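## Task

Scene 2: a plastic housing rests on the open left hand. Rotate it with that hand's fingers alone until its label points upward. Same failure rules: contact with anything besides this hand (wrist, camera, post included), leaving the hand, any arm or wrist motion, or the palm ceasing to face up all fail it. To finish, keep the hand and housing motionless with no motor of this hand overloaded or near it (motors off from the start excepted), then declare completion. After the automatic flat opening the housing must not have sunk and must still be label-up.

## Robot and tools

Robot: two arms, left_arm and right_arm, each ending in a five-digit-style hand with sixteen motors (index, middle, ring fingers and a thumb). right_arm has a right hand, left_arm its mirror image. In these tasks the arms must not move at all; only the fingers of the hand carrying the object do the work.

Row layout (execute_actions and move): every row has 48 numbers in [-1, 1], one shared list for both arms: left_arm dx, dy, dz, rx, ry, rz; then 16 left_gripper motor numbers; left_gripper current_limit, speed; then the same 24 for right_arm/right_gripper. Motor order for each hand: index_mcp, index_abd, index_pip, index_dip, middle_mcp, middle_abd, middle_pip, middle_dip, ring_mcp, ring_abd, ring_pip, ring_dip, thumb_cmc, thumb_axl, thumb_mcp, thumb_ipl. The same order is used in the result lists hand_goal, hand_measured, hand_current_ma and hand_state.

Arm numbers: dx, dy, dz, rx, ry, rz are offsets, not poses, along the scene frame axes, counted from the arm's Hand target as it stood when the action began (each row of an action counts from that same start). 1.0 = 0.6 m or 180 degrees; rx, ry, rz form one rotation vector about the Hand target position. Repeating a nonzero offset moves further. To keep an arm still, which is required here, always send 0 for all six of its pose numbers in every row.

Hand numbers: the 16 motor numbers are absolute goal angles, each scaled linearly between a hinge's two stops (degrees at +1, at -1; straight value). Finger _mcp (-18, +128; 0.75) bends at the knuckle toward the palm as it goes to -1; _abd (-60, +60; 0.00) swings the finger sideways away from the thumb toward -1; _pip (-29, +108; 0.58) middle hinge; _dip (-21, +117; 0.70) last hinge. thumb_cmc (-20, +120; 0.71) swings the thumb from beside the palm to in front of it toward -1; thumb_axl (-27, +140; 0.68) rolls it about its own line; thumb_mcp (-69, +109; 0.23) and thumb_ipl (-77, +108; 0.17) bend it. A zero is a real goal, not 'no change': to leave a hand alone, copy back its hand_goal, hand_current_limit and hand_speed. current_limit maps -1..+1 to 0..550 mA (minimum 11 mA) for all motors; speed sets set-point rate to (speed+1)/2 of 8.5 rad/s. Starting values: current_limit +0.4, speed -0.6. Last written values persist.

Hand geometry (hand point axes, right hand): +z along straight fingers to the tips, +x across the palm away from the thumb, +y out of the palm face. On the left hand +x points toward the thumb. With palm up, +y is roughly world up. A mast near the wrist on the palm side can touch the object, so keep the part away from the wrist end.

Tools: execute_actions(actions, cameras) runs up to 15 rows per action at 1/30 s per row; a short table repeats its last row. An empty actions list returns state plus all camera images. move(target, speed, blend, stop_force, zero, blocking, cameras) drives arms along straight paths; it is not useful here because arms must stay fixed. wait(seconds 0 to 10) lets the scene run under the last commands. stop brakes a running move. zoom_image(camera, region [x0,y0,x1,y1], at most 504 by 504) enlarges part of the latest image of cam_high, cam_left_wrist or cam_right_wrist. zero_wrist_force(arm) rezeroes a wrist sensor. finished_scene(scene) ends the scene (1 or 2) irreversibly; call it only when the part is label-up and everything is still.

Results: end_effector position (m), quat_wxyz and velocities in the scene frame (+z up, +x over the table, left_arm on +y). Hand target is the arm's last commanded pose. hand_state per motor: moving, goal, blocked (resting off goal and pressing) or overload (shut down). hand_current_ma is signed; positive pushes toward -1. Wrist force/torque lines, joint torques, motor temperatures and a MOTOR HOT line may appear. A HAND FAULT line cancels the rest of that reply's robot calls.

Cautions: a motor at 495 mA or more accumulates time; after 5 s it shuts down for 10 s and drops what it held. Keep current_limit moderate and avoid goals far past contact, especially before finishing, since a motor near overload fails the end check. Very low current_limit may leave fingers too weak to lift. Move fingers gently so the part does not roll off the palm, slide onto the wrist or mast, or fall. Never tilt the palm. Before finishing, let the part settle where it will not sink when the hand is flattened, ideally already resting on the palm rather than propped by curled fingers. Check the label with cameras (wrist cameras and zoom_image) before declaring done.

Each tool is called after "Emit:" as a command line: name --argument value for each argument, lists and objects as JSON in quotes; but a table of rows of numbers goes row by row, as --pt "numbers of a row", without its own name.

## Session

Emit:
execute_actions --actions '[]'

Emit:
zoom_image --camera "cam_high" --region '[60, 50, 280, 270]'

Scene clock: 0.00 s.
left_arm: end_effector_position=(+0.4479, +0.0558, +0.4262) hand_goal=(+0.754, +0.000, +0.576, +0.696, +0.754, +0.000, +0.576, +0.696, +0.754, +0.000, +0.576, +0.696, -0.104, +0.540, +0.162, +0.106) hand_measured=(+0.762, +0.000, +0.576, +0.696, +0.776, +0.000, +0.582, +0.696, +0.760, +0.000, +0.576, +0.696, -0.090, +0.542, +0.164, +0.108) hand_current_ma=(+2, +0, +0, +0, +12, +0, +1, +0, +1, +0, +0, +0, +4, +0, +0, +0) hand_state=(goal, goal, goal, goal, blocked, goal, goal, goal, goal, goal, goal, goal, goal, goal, goal, goal) hand_current_limit=0.40 hand_speed=-0.60 end_effector_quat_wxyz=(+0.613, +0.632, +0.325, +0.344) | right_arm: end_effector_position=(+0.2520, -0.6911, +0.2717) hand_goal=(+0.754, +0.000, +0.576, +0.696, +0.754, +0.000, +0.576, +0.696, +0.754, +0.000, +0.576, +0.696, +0.714, +0.678, +0.226, +0.168) hand_measured=(+0.754, +0.000, +0.576, +0.696, +0.754, +0.000, +0.576, +0.696, +0.754, +0.000, +0.576, +0.696, +0.714, +0.678, +0.226, +0.168) hand_current_ma=(+0, +0, +0, +0, +0, +0, +0, +0, +0, +0, +0, +0, +0, +0, +0, +0) hand_state=(goal, goal, goal, goal, goal, goal, goal, goal, goal, goal, goal, goal, goal, goal, goal, goal) hand_current_limit=0.40 hand_speed=-0.60 end_effector_quat_wxyz=(+0.004, +0.971, -0.241, +0.001)
Joint positions: left_arm=[2.831 -1.987 -2.214 1.049 1.291 0.039] | right_arm=[-0.814 -1.716 2.019 -1.88 -1.575 1.251]
Joint velocities: within noise
Joint torques (N m): no reading
Motor temperatures (°C): left_arm=[22 28 43 41 48 43] | right_arm=[33 37 32 34 46 39]
Wrist force (N): no reading
Wrist torque (N m): no reading
Wrist force, peak (N): no reading
Hand target: left_arm +0.4479, +0.0558, +0.4262; +0.613, +0.632, +0.325, +0.344 | right_arm +0.2520, -0.6911, +0.2717; +0.004, +0.971, -0.241, +0.001
camera_calibration:
cam_left_wrist: T_world_to_cam=[[-0.471013, -0.603414, -0.643458, 0.474419], [-0.341852, 0.797299, -0.497444, 0.278196], [0.813193, -0.0143353, -0.581817, 0.00801727], [0, 0, 0, 1]] pos_world=[0.31204, 0.0645804, 0.448321]
cam_right_wrist: T_world_to_cam=[[-0.970372, -0.241605, 0.00237332, 0.104078], [-0.1664, 0.675376, 0.718455, 0.264551], [-0.175185, 0.696774, -0.695569, 0.841087], [0, 0, 0, 1]] pos_world=[0.292362, -0.739573, 0.394719]

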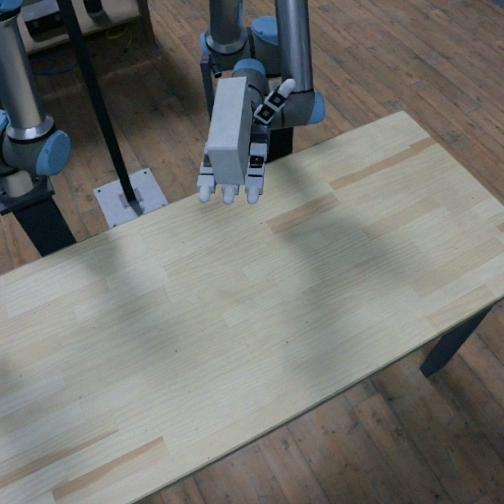

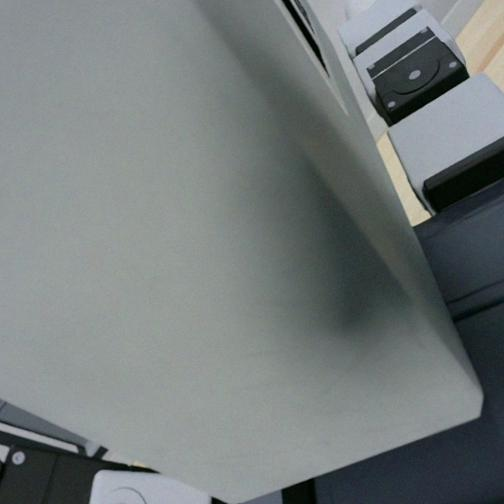

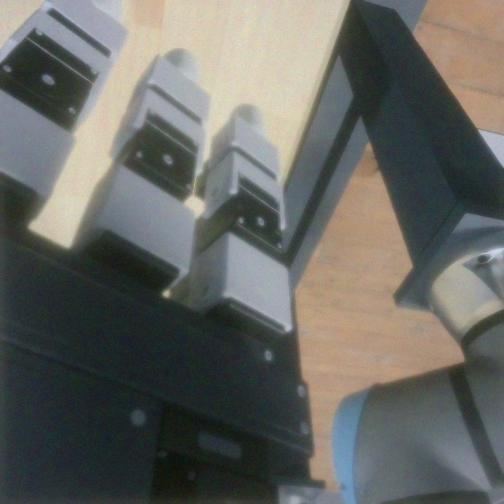

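Scaled by 2.291 from the camera's 504x504 image, which has a finer 720x720 frame.

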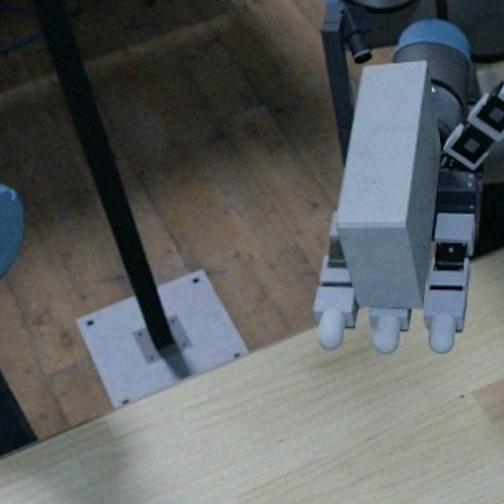

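Emit:
zoom_image --camera "cam_high" --region '[180, 50, 320, 210]'

Emit:
zoom_image --camera "cam_left_wrist" --region '[150, 0, 504, 354]'

Scaled by 3.150 from the camera's 504x504 image, which has a finer 720x720 frame.

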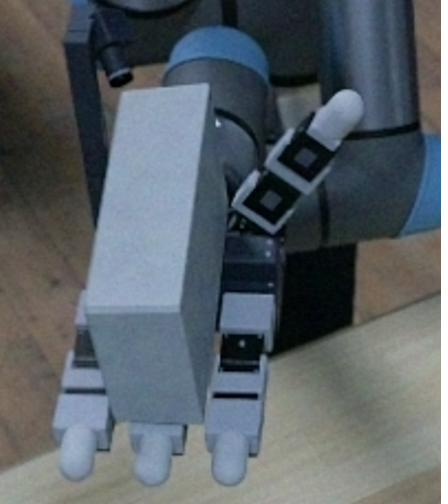

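Scaled by 1.424 from the camera's 504x504 image, which has a finer 720x720 frame.

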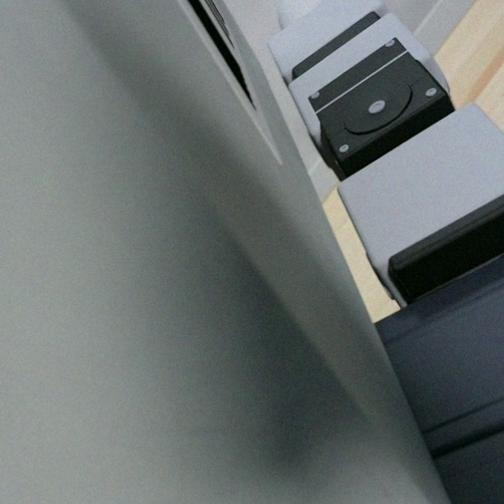

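Emit:
execute_actions --actions '[[[0,0,0,0,0,0,0.04,0.2,0.576,0.696,0.754,0,0.576,0.696,0.79,0,0.576,0.696,-0.2,0.678,-0.34,0.168,0.75,-0.8,0,0,0,0,0,0,0.754,0,0.576,0.696,0.754,0,0.576,0.696,0.754,0,0.576,0.696,0.714,0.678,0.226,0.168,0.4,-0.6]],[[0,0,0,0,0,0,0.04,0.2,0.576,0.696,0.754,0,0.576,0.696,0.79,-1,0.576,0.696,-0.32,0.678,-0.34,0.168,0.75,-0.85,0,0,0,0,0,0,0.754,0,0.576,0.696,0.754,0,0.576,0.696,0.754,0,0.576,0.696,0.714,0.678,0.226,0.168,0.4,-0.6]]]' --cameras '["all"]'

Emit:
zoom_image --camera "cam_high" --region '[150, 30, 330, 210]'

Scene clock: 6.87 s.
left_arm: end_effector_position=(+0.4479, +0.0558, +0.4262) hand_goal=(+0.040, +0.200, +0.576, +0.696, +0.754, +0.000, +0.576, +0.696, +0.790, -1.000, +0.576, +0.696, -0.320, +0.678, -0.340, +0.168) hand_measured=(+0.058, +0.198, +0.576, +0.696, +0.776, +0.000, +0.582, +0.696, +0.796, -0.996, +0.576, +0.696, -0.310, +0.676, -0.342, +0.166) hand_current_ma=(+8, +0, +0, +0, +12, +0, +1, +0, +1, +0, +0, +0, +2, +0, +0, +0) hand_state=(goal, goal, goal, goal, blocked, goal, goal, goal, goal, goal, goal, goal, goal, goal, goal, goal) hand_current_limit=0.75 hand_speed=-0.85 end_effector_quat_wxyz=(+0.613, +0.632, +0.325, +0.344) | right_arm: end_effector_position=(+0.2520, -0.6911, +0.2717) hand_goal=(+0.754, +0.000, +0.576, +0.696, +0.754, +0.000, +0.576, +0.696, +0.754, +0.000, +0.576, +0.696, +0.714, +0.678, +0.226, +0.168) hand_measured=(+0.754, +0.000, +0.576, +0.696, +0.754, +0.000, +0.576, +0.696, +0.754, +0.000, +0.576, +0.696, +0.714, +0.678, +0.224, +0.168) hand_current_ma=(+0, +0, +0, +0, +0, +0, +0, +0, +0, +0, +0, +0, +0, +0, -1, +0) hand_state=(goal, goal, goal, goal, goal, goal, goal, goal, goal, goal, goal, goal, goal, goal, goal, goal) hand_current_limit=0.40 hand_speed=-0.60 end_effector_quat_wxyz=(+0.004, +0.971, -0.241, +0.001)
Joint positions: left_arm=[2.831 -1.987 -2.214 1.049 1.291 0.039] | right_arm=[-0.814 -1.716 2.019 -1.88 -1.575 1.251]
Joint torques (N m): left_arm=[2.28 30.24 9.92 3.3 0.94 0.71] | right_arm=[1.44 -15.68 -20.06 -2.58 0.06 -0.1]
Wrist force (N): left_arm=[0.0 -0.2 -0.3] | right_arm=[0.0 -0.1 -0.2]
Wrist torque (N m): left_arm=[-0.01 0.00 0.04] | right_arm=[0.00 0.00 0.00]
Wrist force, peak (N): left_arm=[-0.3 0.2 -0.7] | right_arm=[0.0 -0.1 -0.6]
Hand target: left_arm +0.4479, +0.0558, +0.4262; +0.613, +0.632, +0.325, +0.344 | right_arm +0.2520, -0.6911, +0.2717; +0.004, +0.971, -0.241, +0.001
Off the commanded pose: left_arm 0.000 m, 0 deg | right_arm 0.000 m, 0 deg.
camera_calibration:
cam_left_wrist: T_world_to_cam=[[-0.471013, -0.603414, -0.643458, 0.474419], [-0.341852, 0.797299, -0.497444, 0.278196], [0.813193, -0.0143353, -0.581817, 0.00801727], [0, 0, 0, 1]] pos_world=[0.31204, 0.0645804, 0.448321]
cam_right_wrist: T_world_to_cam=[[-0.970372, -0.241605, 0.00237332, 0.104078], [-0.1664, 0.675376, 0.718455, 0.264551], [-0.175185, 0.696774, -0.695569, 0.841087], [0, 0, 0, 1]] pos_world=[0.292362, -0.739573, 0.394719]

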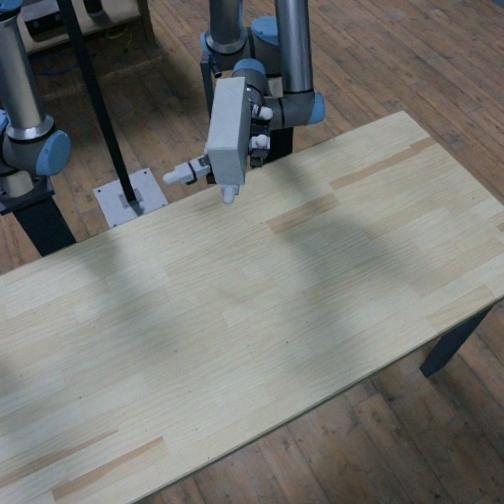

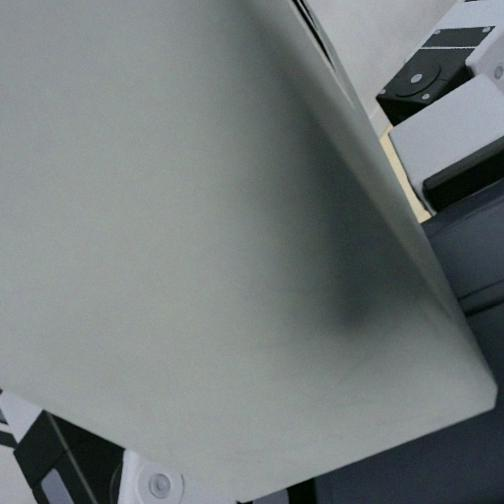

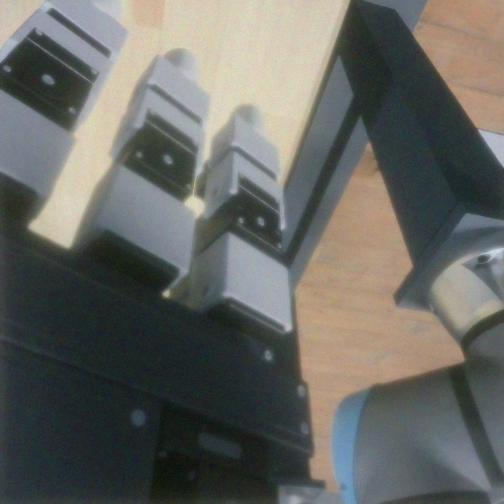

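Scaled by 2.800 from the camera's 504x504 image, which has a finer 720x720 frame.

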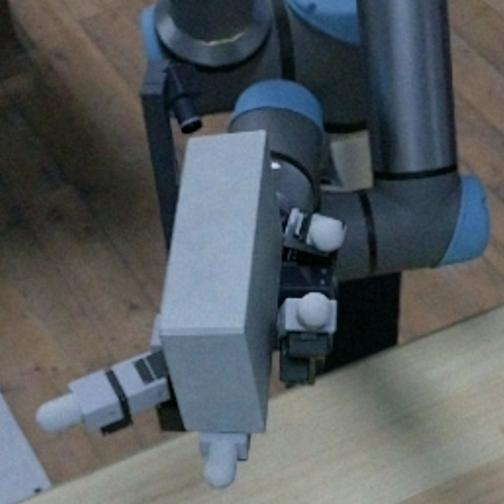

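Emit:
execute_actions --actions '[[[0,0,0,0,0,0,0.04,0.2,0.576,0.696,0.754,0,0.576,0.696,0.76,-1,-0.6,0.45,-0.32,0.678,-0.34,0.168,0.75,-0.82,0,0,0,0,0,0,0.754,0,0.576,0.696,0.754,0,0.576,0.696,0.754,0,0.576,0.696,0.714,0.678,0.226,0.168,0.4,-0.6]],[[0,0,0,0,0,0,0.04,0.2,0.576,0.696,0.754,0,0.576,0.696,0.6,-1,-0.75,0.45,-0.32,0.678,-0.34,0.168,0.75,-0.92,0,0,0,0,0,0,0.754,0,0.576,0.696,0.754,0,0.576,0.696,0.754,0,0.576,0.696,0.714,0.678,0.226,0.168,0.4,-0.6]]]' --cameras '["all"]'

Emit:
zoom_image --camera "cam_high" --region '[150, 30, 330, 210]'

Scene clock: 11.20 s.
left_arm: end_effector_position=(+0.4479, +0.0558, +0.4262) hand_goal=(+0.040, +0.200, +0.576, +0.696, +0.754, +0.000, +0.576, +0.696, +0.600, -1.000, -0.750, +0.450, -0.320, +0.678, -0.340, +0.168) hand_measured=(+0.058, +0.198, +0.576, +0.696, +0.776, +0.000, +0.582, +0.696, +0.614, -0.998, -0.710, +0.452, -0.310, +0.676, -0.342, +0.166) hand_current_ma=(+8, +0, +0, +0, +12, +0, +1, +0, +5, +0, +2, +0, +2, +0, +0, +0) hand_state=(goal, goal, goal, goal, blocked, goal, goal, goal, goal, goal, moving, goal, goal, goal, goal, goal) hand_current_limit=0.75 hand_speed=-0.92 end_effector_quat_wxyz=(+0.613, +0.632, +0.325, +0.344) | right_arm: end_effector_position=(+0.2520, -0.6911, +0.2717) hand_goal=(+0.754, +0.000, +0.576, +0.696, +0.754, +0.000, +0.576, +0.696, +0.754, +0.000, +0.576, +0.696, +0.714, +0.678, +0.226, +0.168) hand_measured=(+0.754, +0.000, +0.576, +0.696, +0.754, +0.000, +0.576, +0.696, +0.754, +0.000, +0.576, +0.696, +0.714, +0.678, +0.224, +0.168) hand_current_ma=(+0, +0, +0, +0, +0, +0, +0, +0, +0, +0, +0, +0, +0, +0, -1, +0) hand_state=(goal, goal, goal, goal, goal, goal, goal, goal, goal, goal, goal, goal, goal, goal, goal, goal) hand_current_limit=0.40 hand_speed=-0.60 end_effector_quat_wxyz=(+0.004, +0.971, -0.241, +0.001)
Joint positions: left_arm=[2.831 -1.987 -2.214 1.049 1.291 0.039] | right_arm=[-0.814 -1.716 2.019 -1.88 -1.575 1.251]
Joint torques (N m): left_arm=[4.51 29.62 7.94 3.93 1.32 1.08] | right_arm=[1.02 -15.62 -19.87 -2.63 -0.11 -0.15]
Wrist force (N): left_arm=[0.1 0.2 0.0] | right_arm=[-0.2 -0.1 -0.2]
Wrist torque (N m): left_arm=[0.01 -0.01 0.03] | right_arm=[0.00 0.03 -0.01]
Wrist force, peak (N): left_arm=[0.1 0.1 -0.5] | right_arm=[-0.3 0.1 -0.5]
Hand target: left_arm +0.4479, +0.0558, +0.4262; +0.613, +0.632, +0.325, +0.344 | right_arm +0.2520, -0.6911, +0.2717; +0.004, +0.971, -0.241, +0.001
Off the commanded pose: left_arm 0.000 m, 0 deg | right_arm 0.000 m, 0 deg.
not at rest: the robot was still moving 3 seconds after this call's last action.
camera_calibration:
cam_left_wrist: T_world_to_cam=[[-0.471013, -0.603414, -0.643458, 0.474419], [-0.341852, 0.797299, -0.497444, 0.278196], [0.813193, -0.0143353, -0.581817, 0.00801727], [0, 0, 0, 1]] pos_world=[0.31204, 0.0645804, 0.448321]
cam_right_wrist: T_world_to_cam=[[-0.970372, -0.241605, 0.00237332, 0.104078], [-0.1664, 0.675376, 0.718455, 0.264551], [-0.175185, 0.696774, -0.695569, 0.841087], [0, 0, 0, 1]] pos_world=[0.292362, -0.739573, 0.394719]

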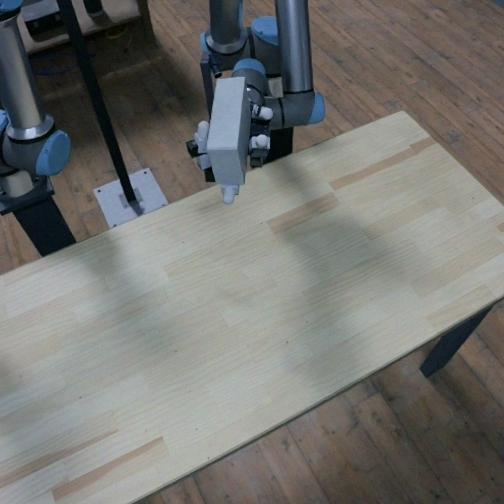

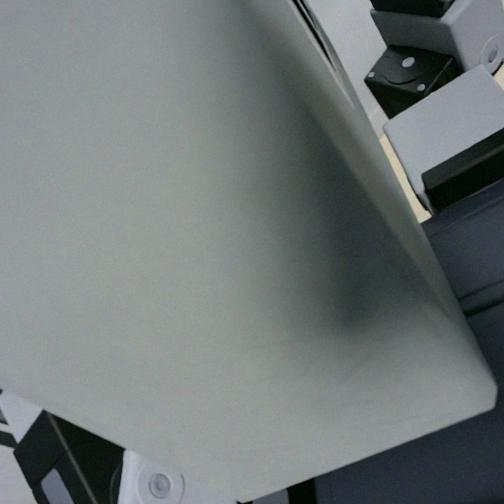

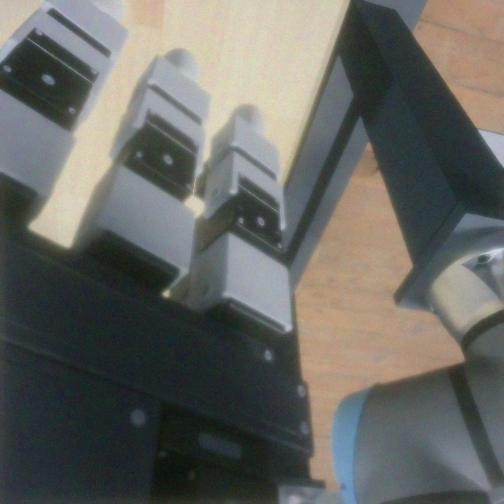

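Scaled by 2.800 from the camera's 504x504 image, which has a finer 720x720 frame.

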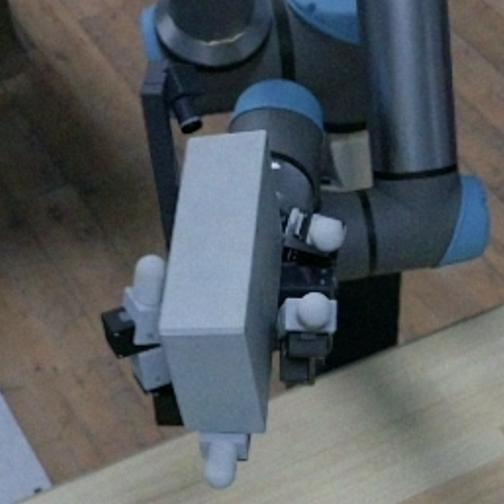

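Emit:
execute_actions --actions '[[[0,0,0,0,0,0,0.04,0.2,0.576,0.696,0.754,0,0.576,0.696,0.6,-1,0.139,0.696,-0.32,0.678,-0.34,0.168,0.75,-0.75,0,0,0,0,0,0,0.754,0,0.576,0.696,0.754,0,0.576,0.696,0.754,0,0.576,0.696,0.714,0.678,0.226,0.168,0.4,-0.6]],[[0,0,0,0,0,0,0.04,0.2,0.576,0.696,0.754,0,0.576,0.696,0.6,-1,0.139,0.696,-0.32,0.678,-0.34,0.168,0.75,-0.75,0,0,0,0,0,0,0.754,0,0.576,0.696,0.754,0,0.576,0.696,0.754,0,0.576,0.696,0.714,0.678,0.226,0.168,0.4,-0.6]],[[0,0,0,0,0,0,0.04,0.2,0.576,0.696,0.754,0,0.576,0.696,-0.07,-1,0.139,0.696,-0.32,0.678,-0.34,0.168,0.75,-0.85,0,0,0,0,0,0,0.754,0,0.576,0.696,0.754,0,0.576,0.696,0.754,0,0.576,0.696,0.714,0.678,0.226,0.168,0.4,-0.6]],[[0,0,0,0,0,0,0.04,0.2,0.576,0.696,0.754,0,0.576,0.696,-0.07,-1,0.139,0.696,-0.32,0.678,-0.34,0.168,0.75,-0.85,0,0,0,0,0,0,0.754,0,0.576,0.696,0.754,0,0.576,0.696,0.754,0,0.576,0.696,0.714,0.678,0.226,0.168,0.4,-0.6]],[[0,0,0,0,0,0,0.04,0.2,0.576,0.696,0.754,0,0.576,0.696,-0.07,-0.2,0.139,0.696,-0.32,0.678,-0.34,0.168,0.75,-0.85,0,0,0,0,0,0,0.754,0,0.576,0.696,0.754,0,0.576,0.696,0.754,0,0.576,0.696,0.714,0.678,0.226,0.168,0.4,-0.6]]]' --cameras '["all"]'

Emit:
zoom_image --camera "cam_high" --region '[150, 30, 330, 210]'

Scene clock: 16.10 s.
left_arm: end_effector_position=(+0.4479, +0.0558, +0.4262) hand_goal=(+0.040, +0.200, +0.576, +0.696, +0.754, +0.000, +0.576, +0.696, -0.070, -0.200, +0.140, +0.696, -0.320, +0.678, -0.340, +0.168) hand_measured=(+0.058, +0.198, +0.576, +0.696, +0.776, +0.000, +0.582, +0.696, -0.060, -0.204, +0.140, +0.694, -0.310, +0.676, -0.342, +0.166) hand_current_ma=(+8, +0, +0, +0, +12, +0, +1, +0, +3, +0, +0, +0, +2, +0, +0, +0) hand_state=(goal, goal, goal, goal, blocked, goal, goal, goal, goal, goal, goal, goal, goal, goal, goal, goal) hand_current_limit=0.75 hand_speed=-0.85 end_effector_quat_wxyz=(+0.613, +0.632, +0.325, +0.344) | right_arm: end_effector_position=(+0.2520, -0.6911, +0.2717) hand_goal=(+0.754, +0.000, +0.576, +0.696, +0.754, +0.000, +0.576, +0.696, +0.754, +0.000, +0.576, +0.696, +0.714, +0.678, +0.226, +0.168) hand_measured=(+0.754, +0.000, +0.576, +0.696, +0.754, +0.000, +0.576, +0.696, +0.754, +0.000, +0.576, +0.696, +0.714, +0.678, +0.224, +0.168) hand_current_ma=(+0, +0, +0, +0, +0, +0, +0, +0, +0, +0, +0, +0, +0, +0, -1, +0) hand_state=(goal, goal, goal, goal, goal, goal, goal, goal, goal, goal, goal, goal, goal, goal, goal, goal) hand_current_limit=0.40 hand_speed=-0.60 end_effector_quat_wxyz=(+0.004, +0.971, -0.241, +0.001)
Joint positions: left_arm=[2.831 -1.987 -2.214 1.049 1.291 0.039] | right_arm=[-0.814 -1.716 2.019 -1.88 -1.575 1.251]
Joint torques (N m): left_arm=[6.49 29.94 6.61 4.57 1.83 1.29] | right_arm=[1.18 -15.68 -20.32 -2.74 -0.03 0]
Wrist force (N): left_arm=[0.0 0.2 -0.2] | right_arm=[-0.1 -0.2 0.0]
Wrist torque (N m): left_arm=[0.01 -0.01 0.03] | right_arm=[-0.02 0.02 -0.01]
Wrist force, peak (N): left_arm=[0.1 0.6 -0.3] | right_arm=[-0.2 -0.2 -0.6]
Hand target: left_arm +0.4479, +0.0558, +0.4262; +0.613, +0.632, +0.325, +0.344 | right_arm +0.2520, -0.6911, +0.2717; +0.004, +0.971, -0.241, +0.001
Off the commanded pose: left_arm 0.000 m, 0 deg | right_arm 0.000 m, 0 deg.
camera_calibration:
cam_left_wrist: T_world_to_cam=[[-0.471013, -0.603414, -0.643458, 0.474419], [-0.341852, 0.797299, -0.497444, 0.278196], [0.813193, -0.0143353, -0.581817, 0.00801727], [0, 0, 0, 1]] pos_world=[0.31204, 0.0645804, 0.448321]
cam_right_wrist: T_world_to_cam=[[-0.970372, -0.241605, 0.00237332, 0.104078], [-0.1664, 0.675376, 0.718455, 0.264551], [-0.175185, 0.696774, -0.695569, 0.841087], [0, 0, 0, 1]] pos_world=[0.292362, -0.739573, 0.394719]

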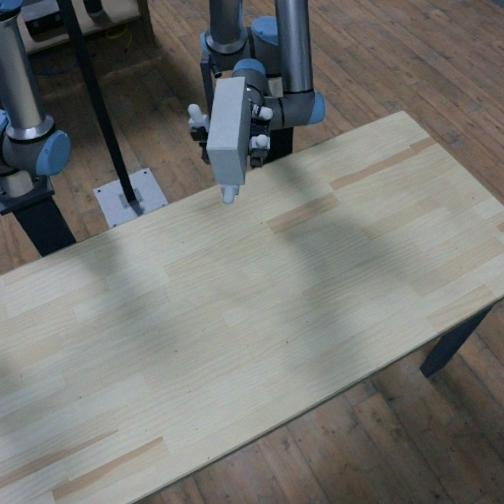

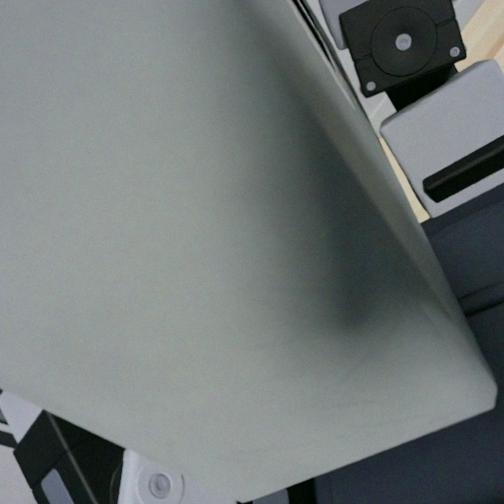

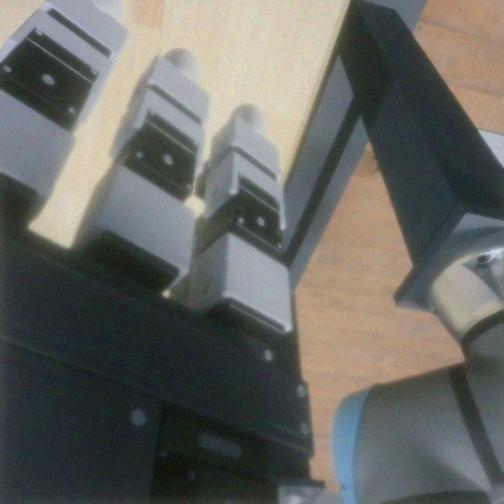

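Scaled by 2.800 from the camera's 504x504 image, which has a finer 720x720 frame.

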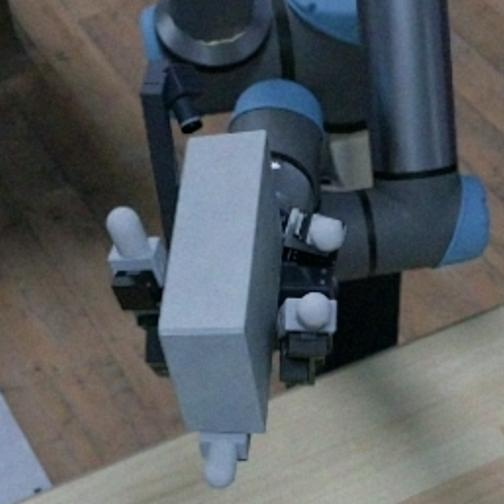

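Emit:
execute_actions --actions '[[[0,0,0,0,0,0,0.04,0.2,0.576,0.696,0.754,0,0.576,0.696,-0.07,0.1,0.139,0.696,-0.32,0.678,-0.34,0.168,0.75,-0.92,0,0,0,0,0,0,0.754,0,0.576,0.696,0.754,0,0.576,0.696,0.754,0,0.576,0.696,0.714,0.678,0.226,0.168,0.4,-0.6]],[[0,0,0,0,0,0,0.04,0.2,0.576,0.696,0.754,0,0.576,0.696,-0.07,0.3,0.139,0.696,-0.32,0.678,-0.34,0.168,0.75,-0.92,0,0,0,0,0,0,0.754,0,0.576,0.696,0.754,0,0.576,0.696,0.754,0,0.576,0.696,0.714,0.678,0.226,0.168,0.4,-0.6]]]' --cameras '["all"]'

Emit:
zoom_image --camera "cam_high" --region '[150, 30, 330, 210]'

Scene clock: 18.13 s.
left_arm: end_effector_position=(+0.4479, +0.0558, +0.4262) hand_goal=(+0.040, +0.200, +0.576, +0.696, +0.754, +0.000, +0.576, +0.696, -0.070, +0.300, +0.140, +0.696, -0.320, +0.678, -0.340, +0.168) hand_measured=(+0.058, +0.204, +0.576, +0.696, +0.776, +0.000, +0.582, +0.696, -0.060, +0.250, +0.140, +0.694, -0.312, +0.676, -0.342, +0.166) hand_current_ma=(+8, +0, +0, +0, +12, +0, +1, +0, +3, -39, +0, +0, +2, +0, +0, +0) hand_state=(goal, goal, goal, goal, blocked, goal, goal, goal, goal, blocked, goal, goal, goal, goal, goal, goal) hand_current_limit=0.75 hand_speed=-0.92 end_effector_quat_wxyz=(+0.613, +0.632, +0.325, +0.344) | right_arm: end_effector_position=(+0.2520, -0.6911, +0.2717) hand_goal=(+0.754, +0.000, +0.576, +0.696, +0.754, +0.000, +0.576, +0.696, +0.754, +0.000, +0.576, +0.696, +0.714, +0.678, +0.226, +0.168) hand_measured=(+0.754, +0.000, +0.576, +0.696, +0.754, +0.000, +0.576, +0.696, +0.754, +0.000, +0.576, +0.696, +0.714, +0.678, +0.224, +0.168) hand_current_ma=(+0, +0, +0, +0, +0, +0, +0, +0, +0, +0, +0, +0, +0, +0, -1, +0) hand_state=(goal, goal, goal, goal, goal, goal, goal, goal, goal, goal, goal, goal, goal, goal, goal, goal) hand_current_limit=0.40 hand_speed=-0.60 end_effector_quat_wxyz=(+0.004, +0.971, -0.241, +0.001)
Joint positions: left_arm=[2.831 -1.987 -2.214 1.049 1.291 0.039] | right_arm=[-0.814 -1.716 2.019 -1.88 -1.575 1.251]
Joint torques (N m): left_arm=[7.81 29.78 7.01 4.92 2.06 1.34] | right_arm=[1.03 -16.19 -20.41 -2.76 -0.07 0.01]
Wrist force (N): left_arm=[0.0 -0.2 -0.2] | right_arm=[-0.1 0.1 -0.4]
Wrist torque (N m): left_arm=[-0.02 0.00 0.00] | right_arm=[0.04 0.02 -0.01]
Wrist force, peak (N): left_arm=[-0.4 0.3 -0.2] | right_arm=[-0.1 0.5 -0.4]
Hand target: left_arm +0.4479, +0.0558, +0.4262; +0.613, +0.632, +0.325, +0.344 | right_arm +0.2520, -0.6911, +0.2717; +0.004, +0.971, -0.241, +0.001
Off the commanded pose: left_arm 0.000 m, 0 deg | right_arm 0.000 m, 0 deg.
camera_calibration:
cam_left_wrist: T_world_to_cam=[[-0.471013, -0.603414, -0.643458, 0.474419], [-0.341852, 0.797299, -0.497444, 0.278196], [0.813193, -0.0143353, -0.581817, 0.00801727], [0, 0, 0, 1]] pos_world=[0.31204, 0.0645804, 0.448321]
cam_right_wrist: T_world_to_cam=[[-0.970372, -0.241605, 0.00237332, 0.104078], [-0.1664, 0.675376, 0.718455, 0.264551], [-0.175185, 0.696774, -0.695569, 0.841087], [0, 0, 0, 1]] pos_world=[0.292362, -0.739573, 0.394719]

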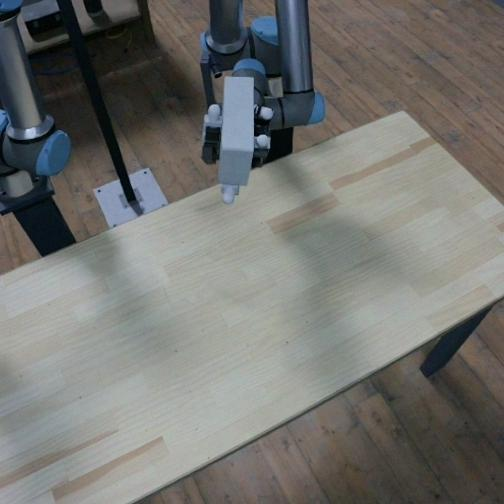

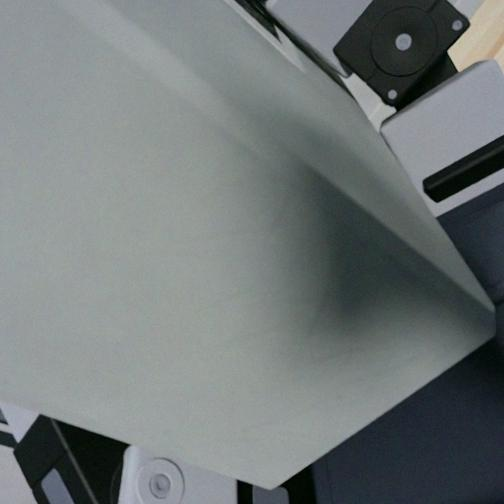

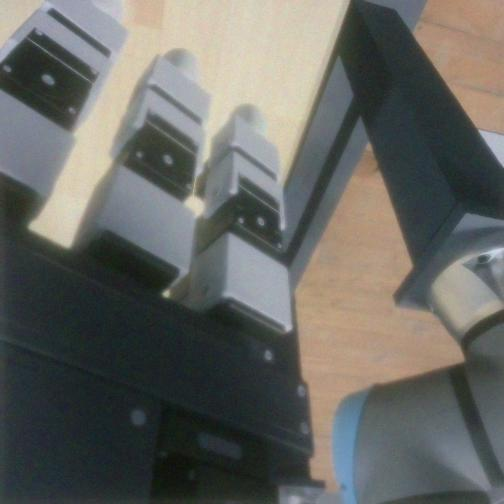

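Scaled by 2.800 from the camera's 504x504 image, which has a finer 720x720 frame.

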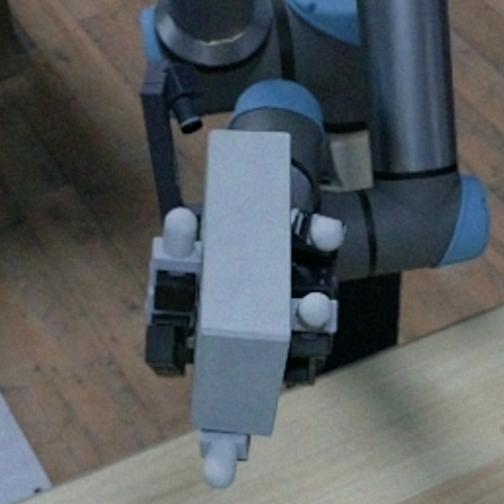

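Emit:
execute_actions --actions '[[[0,0,0,0,0,0,0.04,0.25,0.576,0.696,0.754,0,0.576,0.696,-0.07,0.5,0.139,0.696,-0.28,0.678,-0.34,0.168,0.75,-0.93,0,0,0,0,0,0,0.754,0,0.576,0.696,0.754,0,0.576,0.696,0.754,0,0.576,0.696,0.714,0.678,0.226,0.168,0.4,-0.6]],[[0,0,0,0,0,0,0.04,0.25,0.576,0.696,0.754,0,0.576,0.696,-0.07,0.65,0.139,0.696,-0.28,0.678,-0.34,0.168,0.75,-0.93,0,0,0,0,0,0,0.754,0,0.576,0.696,0.754,0,0.576,0.696,0.754,0,0.576,0.696,0.714,0.678,0.226,0.168,0.4,-0.6]]]' --cameras '["all"]'

Emit:
zoom_image --camera "cam_high" --region '[150, 30, 330, 210]'

Scene clock: 19.73 s.
left_arm: end_effector_position=(+0.4479, +0.0558, +0.4262) hand_goal=(+0.040, +0.250, +0.576, +0.696, +0.754, +0.000, +0.576, +0.696, -0.070, +0.650, +0.140, +0.696, -0.280, +0.678, -0.340, +0.168) hand_measured=(+0.058, +0.270, +0.576, +0.696, +0.776, +0.000, +0.582, +0.696, -0.068, +0.316, +0.140, +0.694, -0.280, +0.678, -0.342, +0.166) hand_current_ma=(+8, +7, +0, +0, +12, +0, +1, +0, +0, -481, +0, +0, +0, +0, +0, +0) hand_state=(goal, blocked, goal, goal, blocked, goal, goal, goal, goal, blocked, goal, goal, goal, goal, goal, goal) hand_current_limit=0.75 hand_speed=-0.93 end_effector_quat_wxyz=(+0.613, +0.632, +0.325, +0.344) | right_arm: end_effector_position=(+0.2520, -0.6911, +0.2717) hand_goal=(+0.754, +0.000, +0.576, +0.696, +0.754, +0.000, +0.576, +0.696, +0.754, +0.000, +0.576, +0.696, +0.714, +0.678, +0.226, +0.168) hand_measured=(+0.754, +0.000, +0.576, +0.696, +0.754, +0.000, +0.576, +0.696, +0.754, +0.000, +0.576, +0.696, +0.714, +0.678, +0.224, +0.168) hand_current_ma=(+0, +0, +0, +0, +0, +0, +0, +0, +0, +0, +0, +0, +0, +0, -1, +0) hand_state=(goal, goal, goal, goal, goal, goal, goal, goal, goal, goal, goal, goal, goal, goal, goal, goal) hand_current_limit=0.40 hand_speed=-0.60 end_effector_quat_wxyz=(+0.004, +0.971, -0.241, +0.001)
Joint positions: left_arm=[2.831 -1.987 -2.214 1.049 1.291 0.039] | right_arm=[-0.814 -1.716 2.019 -1.88 -1.575 1.251]
Joint torques (N m): left_arm=[8.85 30.2 5.69 5.14 2.14 1.4] | right_arm=[1.48 -16.3 -20.2 -2.85 0.01 0.11]
Wrist force (N): left_arm=[0.0 0.1 -0.3] | right_arm=[-0.2 -0.1 -0.2]
Wrist torque (N m): left_arm=[0.01 -0.01 -0.01] | right_arm=[0.00 0.03 -0.02]
Wrist force, peak (N): left_arm=[-0.4 0.1 -0.5] | right_arm=[-0.1 0.3 -0.4]
Hand target: left_arm +0.4479, +0.0558, +0.4262; +0.613, +0.632, +0.325, +0.344 | right_arm +0.2520, -0.6911, +0.2717; +0.004, +0.971, -0.241, +0.001
Off the commanded pose: left_arm 0.000 m, 0 deg | right_arm 0.000 m, 0 deg.
camera_calibration:
cam_left_wrist: T_world_to_cam=[[-0.471013, -0.603414, -0.643458, 0.474419], [-0.341852, 0.797299, -0.497444, 0.278196], [0.813193, -0.0143353, -0.581817, 0.00801727], [0, 0, 0, 1]] pos_world=[0.31204, 0.0645804, 0.448321]
cam_right_wrist: T_world_to_cam=[[-0.970372, -0.241605, 0.00237332, 0.104078], [-0.1664, 0.675376, 0.718455, 0.264551], [-0.175185, 0.696774, -0.695569, 0.841087], [0, 0, 0, 1]] pos_world=[0.292362, -0.739573, 0.394719]

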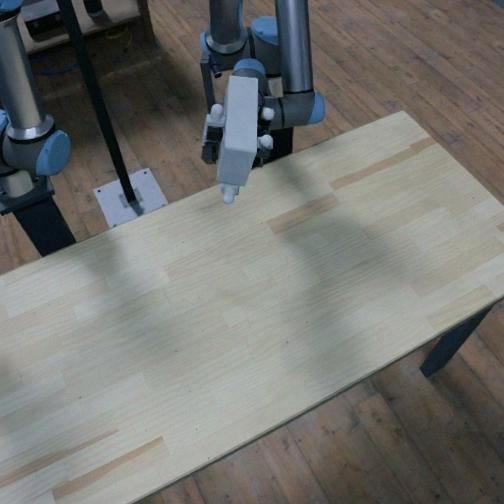

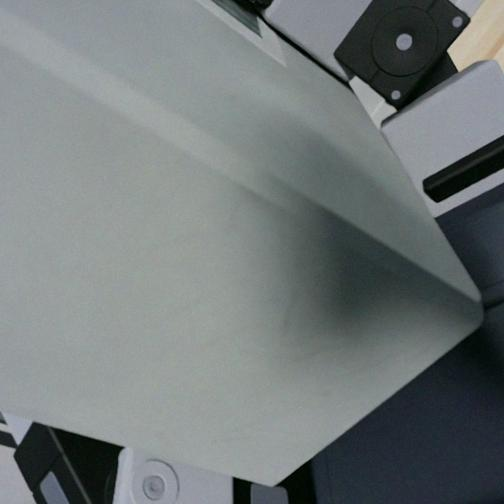

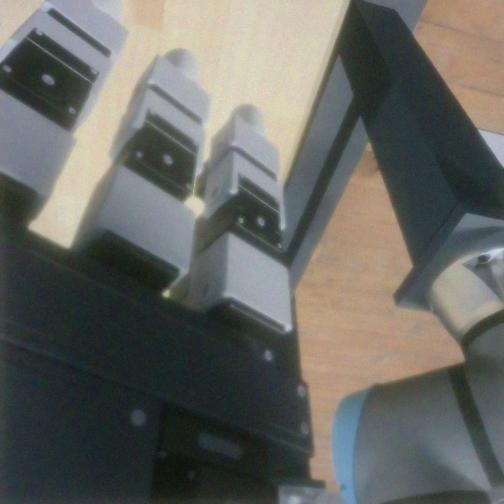

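Scaled by 2.800 from the camera's 504x504 image, which has a finer 720x720 frame.

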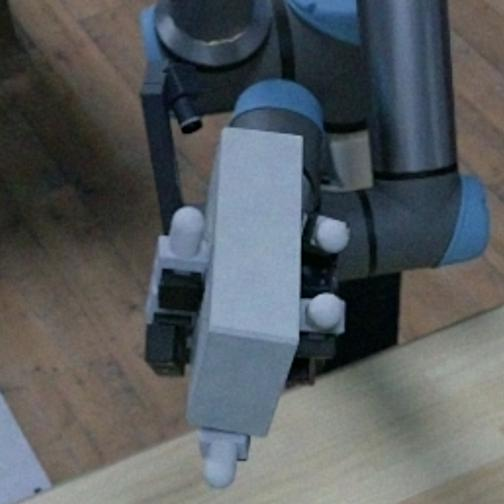

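Emit:
execute_actions --actions '[[[0,0,0,0,0,0,0.04,0.32,0.576,0.696,0.754,0,0.576,0.696,-0.07,0.33,0.139,0.696,-0.2,0.678,-0.34,0.168,0.75,-0.93,0,0,0,0,0,0,0.754,0,0.576,0.696,0.754,0,0.576,0.696,0.754,0,0.576,0.696,0.714,0.678,0.226,0.168,0.4,-0.6]],[[0,0,0,0,0,0,0.04,0.4,0.576,0.696,0.754,0,0.576,0.696,-0.07,0.38,0.139,0.696,-0.15,0.678,-0.34,0.168,0.75,-0.93,0,0,0,0,0,0,0.754,0,0.576,0.696,0.754,0,0.576,0.696,0.754,0,0.576,0.696,0.714,0.678,0.226,0.168,0.4,-0.6]]]' --cameras '["all"]'

Emit:
zoom_image --camera "cam_high" --region '[150, 30, 330, 210]'

Emit:
zoom_image --camera "cam_left_wrist" --region '[0, 0, 504, 504]'

Scene clock: 22.30 s.
left_arm: end_effector_position=(+0.4479, +0.0558, +0.4262) hand_goal=(+0.040, +0.400, +0.576, +0.696, +0.754, +0.000, +0.576, +0.696, -0.070, +0.380, +0.140, +0.696, -0.150, +0.678, -0.340, +0.168) hand_measured=(+0.058, +0.402, +0.576, +0.696, +0.776, +0.000, +0.582, +0.696, -0.068, +0.332, +0.140, +0.694, -0.148, +0.678, -0.342, +0.166) hand_current_ma=(+8, +0, +0, +0, +12, +0, +1, +0, +0, -35, +0, +0, +0, +0, +0, +0) hand_state=(goal, goal, goal, goal, blocked, goal, goal, goal, goal, blocked, goal, goal, goal, goal, goal, goal) hand_current_limit=0.75 hand_speed=-0.93 end_effector_quat_wxyz=(+0.613, +0.632, +0.325, +0.344) | right_arm: end_effector_position=(+0.2520, -0.6911, +0.2717) hand_goal=(+0.754, +0.000, +0.576, +0.696, +0.754, +0.000, +0.576, +0.696, +0.754, +0.000, +0.576, +0.696, +0.714, +0.678, +0.226, +0.168) hand_measured=(+0.754, +0.000, +0.576, +0.696, +0.754, +0.000, +0.576, +0.696, +0.754, +0.000, +0.576, +0.696, +0.714, +0.678, +0.224, +0.168) hand_current_ma=(+0, +0, +0, +0, +0, +0, +0, +0, +0, +0, +0, +0, +0, +0, -1, +0) hand_state=(goal, goal, goal, goal, goal, goal, goal, goal, goal, goal, goal, goal, goal, goal, goal, goal) hand_current_limit=0.40 hand_speed=-0.60 end_effector_quat_wxyz=(+0.004, +0.971, -0.241, +0.001)
Joint positions: left_arm=[2.831 -1.987 -2.214 1.049 1.291 0.039] | right_arm=[-0.814 -1.716 2.019 -1.88 -1.575 1.251]
Joint torques (N m): left_arm=[9.44 29.84 5.27 5.15 2.34 1.29] | right_arm=[1.07 -16.13 -19.8 -2.77 -0.02 0.06]
Wrist force (N): left_arm=[0.0 0.1 -0.3] | right_arm=[-0.1 -0.2 -0.3]
Wrist torque (N m): left_arm=[0.01 -0.01 -0.02] | right_arm=[0.00 0.02 -0.01]
Wrist force, peak (N): left_arm=[-0.2 0.4 -0.4] | right_arm=[-0.1 0.0 -0.6]
Hand target: left_arm +0.4479, +0.0558, +0.4262; +0.613, +0.632, +0.325, +0.344 | right_arm +0.2520, -0.6911, +0.2717; +0.004, +0.971, -0.241, +0.001
Off the commanded pose: left_arm 0.000 m, 0 deg | right_arm 0.000 m, 0 deg.
camera_calibration:
cam_left_wrist: T_world_to_cam=[[-0.471013, -0.603414, -0.643458, 0.474419], [-0.341852, 0.797299, -0.497444, 0.278196], [0.813193, -0.0143353, -0.581817, 0.00801727], [0, 0, 0, 1]] pos_world=[0.31204, 0.0645804, 0.448321]
cam_right_wrist: T_world_to_cam=[[-0.970372, -0.241605, 0.00237332, 0.104078], [-0.1664, 0.675376, 0.718455, 0.264551], [-0.175185, 0.696774, -0.695569, 0.841087], [0, 0, 0, 1]] pos_world=[0.292362, -0.739573, 0.394719]

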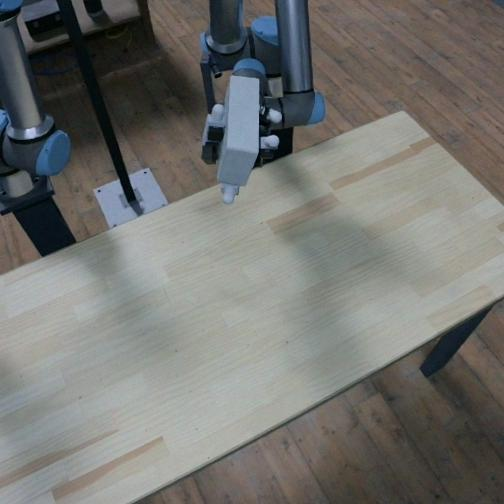

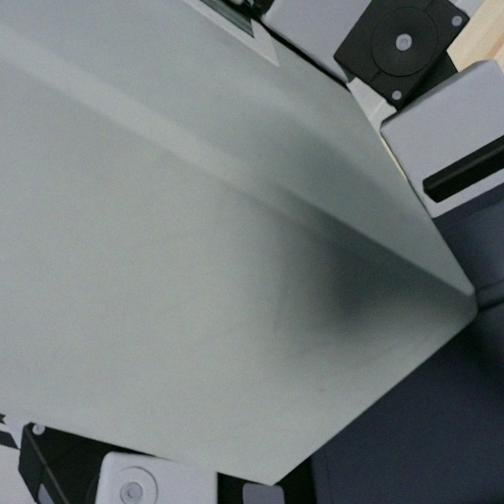

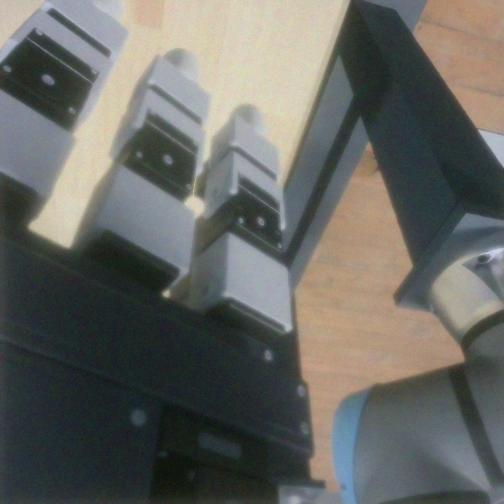

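Scaled by 2.800 from the camera's 504x504 image, which has a finer 720x720 frame.

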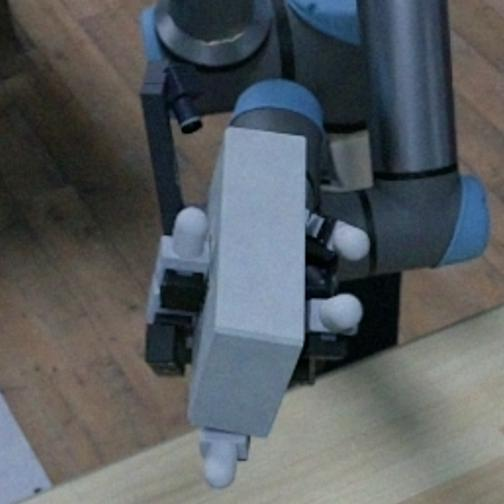

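Scaled by 1.000.

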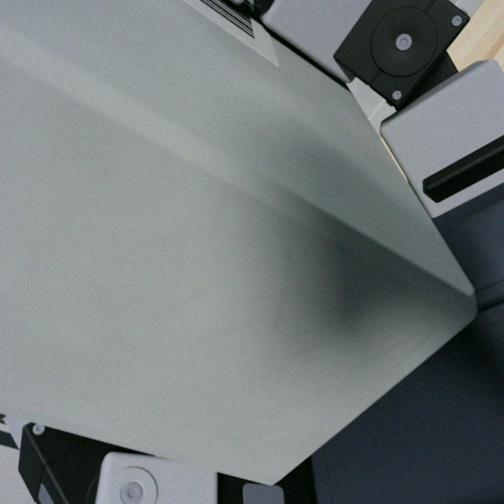

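Emit:
execute_actions --actions '[[[0,0,0,0,0,0,0.04,0.4,0.576,0.696,0.754,0,0.576,0.696,-0.07,0.5,0.139,0.696,-0.15,0.678,-0.34,0.168,0.6,-0.93,0,0,0,0,0,0,0.754,0,0.576,0.696,0.754,0,0.576,0.696,0.754,0,0.576,0.696,0.714,0.678,0.226,0.168,0.4,-0.6]]]' --cameras '["all"]'

Emit:
zoom_image --camera "cam_high" --region '[150, 30, 330, 210]'

Scene clock: 23.43 s.
left_arm: end_effector_position=(+0.4479, +0.0558, +0.4262) hand_goal=(+0.040, +0.400, +0.576, +0.696, +0.754, +0.000, +0.576, +0.696, -0.070, +0.500, +0.140, +0.696, -0.150, +0.678, -0.340, +0.168) hand_measured=(+0.058, +0.410, +0.576, +0.696, +0.776, +0.000, +0.582, +0.696, -0.068, +0.352, +0.140, +0.694, -0.148, +0.678, -0.342, +0.166) hand_current_ma=(+8, +2, +0, +0, +12, +0, +1, +0, +0, -280, +0, +0, +0, +0, +0, +0) hand_state=(goal, goal, goal, goal, blocked, goal, goal, goal, goal, blocked, goal, goal, goal, goal, goal, goal) hand_current_limit=0.60 hand_speed=-0.93 end_effector_quat_wxyz=(+0.613, +0.632, +0.325, +0.344) | right_arm: end_effector_position=(+0.2520, -0.6911, +0.2717) hand_goal=(+0.754, +0.000, +0.576, +0.696, +0.754, +0.000, +0.576, +0.696, +0.754, +0.000, +0.576, +0.696, +0.714, +0.678, +0.226, +0.168) hand_measured=(+0.754, +0.000, +0.576, +0.696, +0.754, +0.000, +0.576, +0.696, +0.754, +0.000, +0.576, +0.696, +0.714, +0.678, +0.224, +0.168) hand_current_ma=(+0, +0, +0, +0, +0, +0, +0, +0, +0, +0, +0, +0, +0, +0, -1, +0) hand_state=(goal, goal, goal, goal, goal, goal, goal, goal, goal, goal, goal, goal, goal, goal, goal, goal) hand_current_limit=0.40 hand_speed=-0.60 end_effector_quat_wxyz=(+0.004, +0.971, -0.241, +0.001)
Joint positions: left_arm=[2.831 -1.987 -2.214 1.049 1.291 0.039] | right_arm=[-0.814 -1.716 2.019 -1.88 -1.575 1.251]
Joint torques (N m): left_arm=[10.25 29.94 4.46 5.15 2.6 1.28] | right_arm=[1.06 -15.81 -21 -2.85 -0.18 0.06]
Wrist force (N): left_arm=[-0.2 0.1 -0.2] | right_arm=[0.2 -0.1 -0.1]
Wrist torque (N m): left_arm=[0.01 0.03 -0.04] | right_arm=[-0.01 -0.02 0.01]
Wrist force, peak (N): left_arm=[0.3 0.0 -0.5] | right_arm=[-0.4 0.0 -0.2]
Hand target: left_arm +0.4479, +0.0558, +0.4262; +0.613, +0.632, +0.325, +0.344 | right_arm +0.2520, -0.6911, +0.2717; +0.004, +0.971, -0.241, +0.001
Off the commanded pose: left_arm 0.000 m, 0 deg | right_arm 0.000 m, 0 deg.
camera_calibration:
cam_left_wrist: T_world_to_cam=[[-0.471013, -0.603414, -0.643458, 0.474419], [-0.341852, 0.797299, -0.497444, 0.278196], [0.813193, -0.0143353, -0.581817, 0.00801727], [0, 0, 0, 1]] pos_world=[0.31204, 0.0645804, 0.448321]
cam_right_wrist: T_world_to_cam=[[-0.970372, -0.241605, 0.00237332, 0.104078], [-0.1664, 0.675376, 0.718455, 0.264551], [-0.175185, 0.696774, -0.695569, 0.841087], [0, 0, 0, 1]] pos_world=[0.292362, -0.739573, 0.394719]

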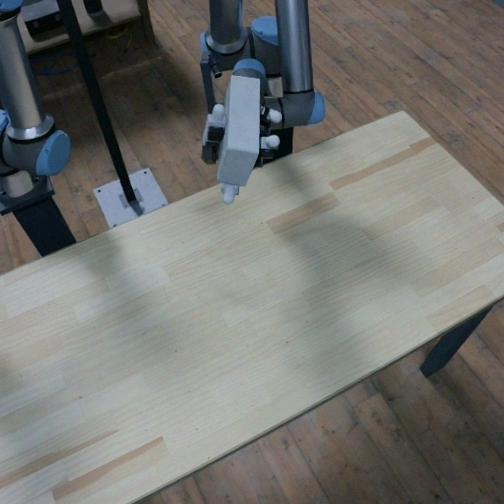

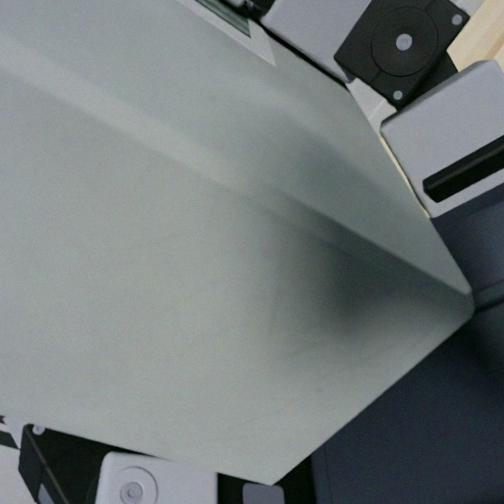

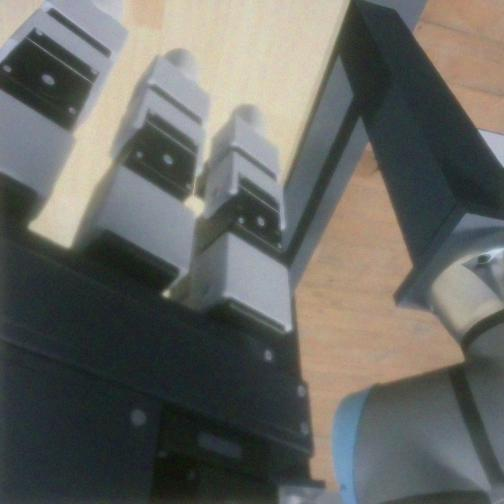

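Scaled by 2.800 from the camera's 504x504 image, which has a finer 720x720 frame.

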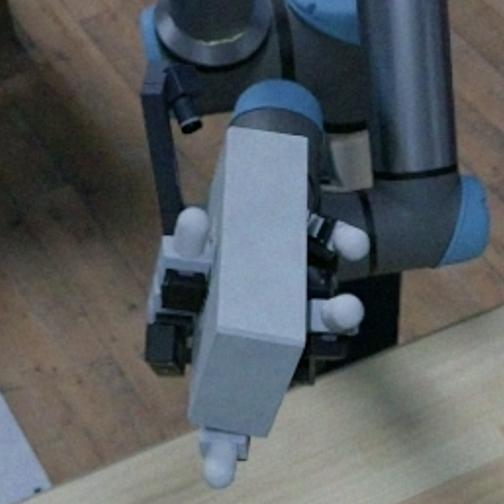

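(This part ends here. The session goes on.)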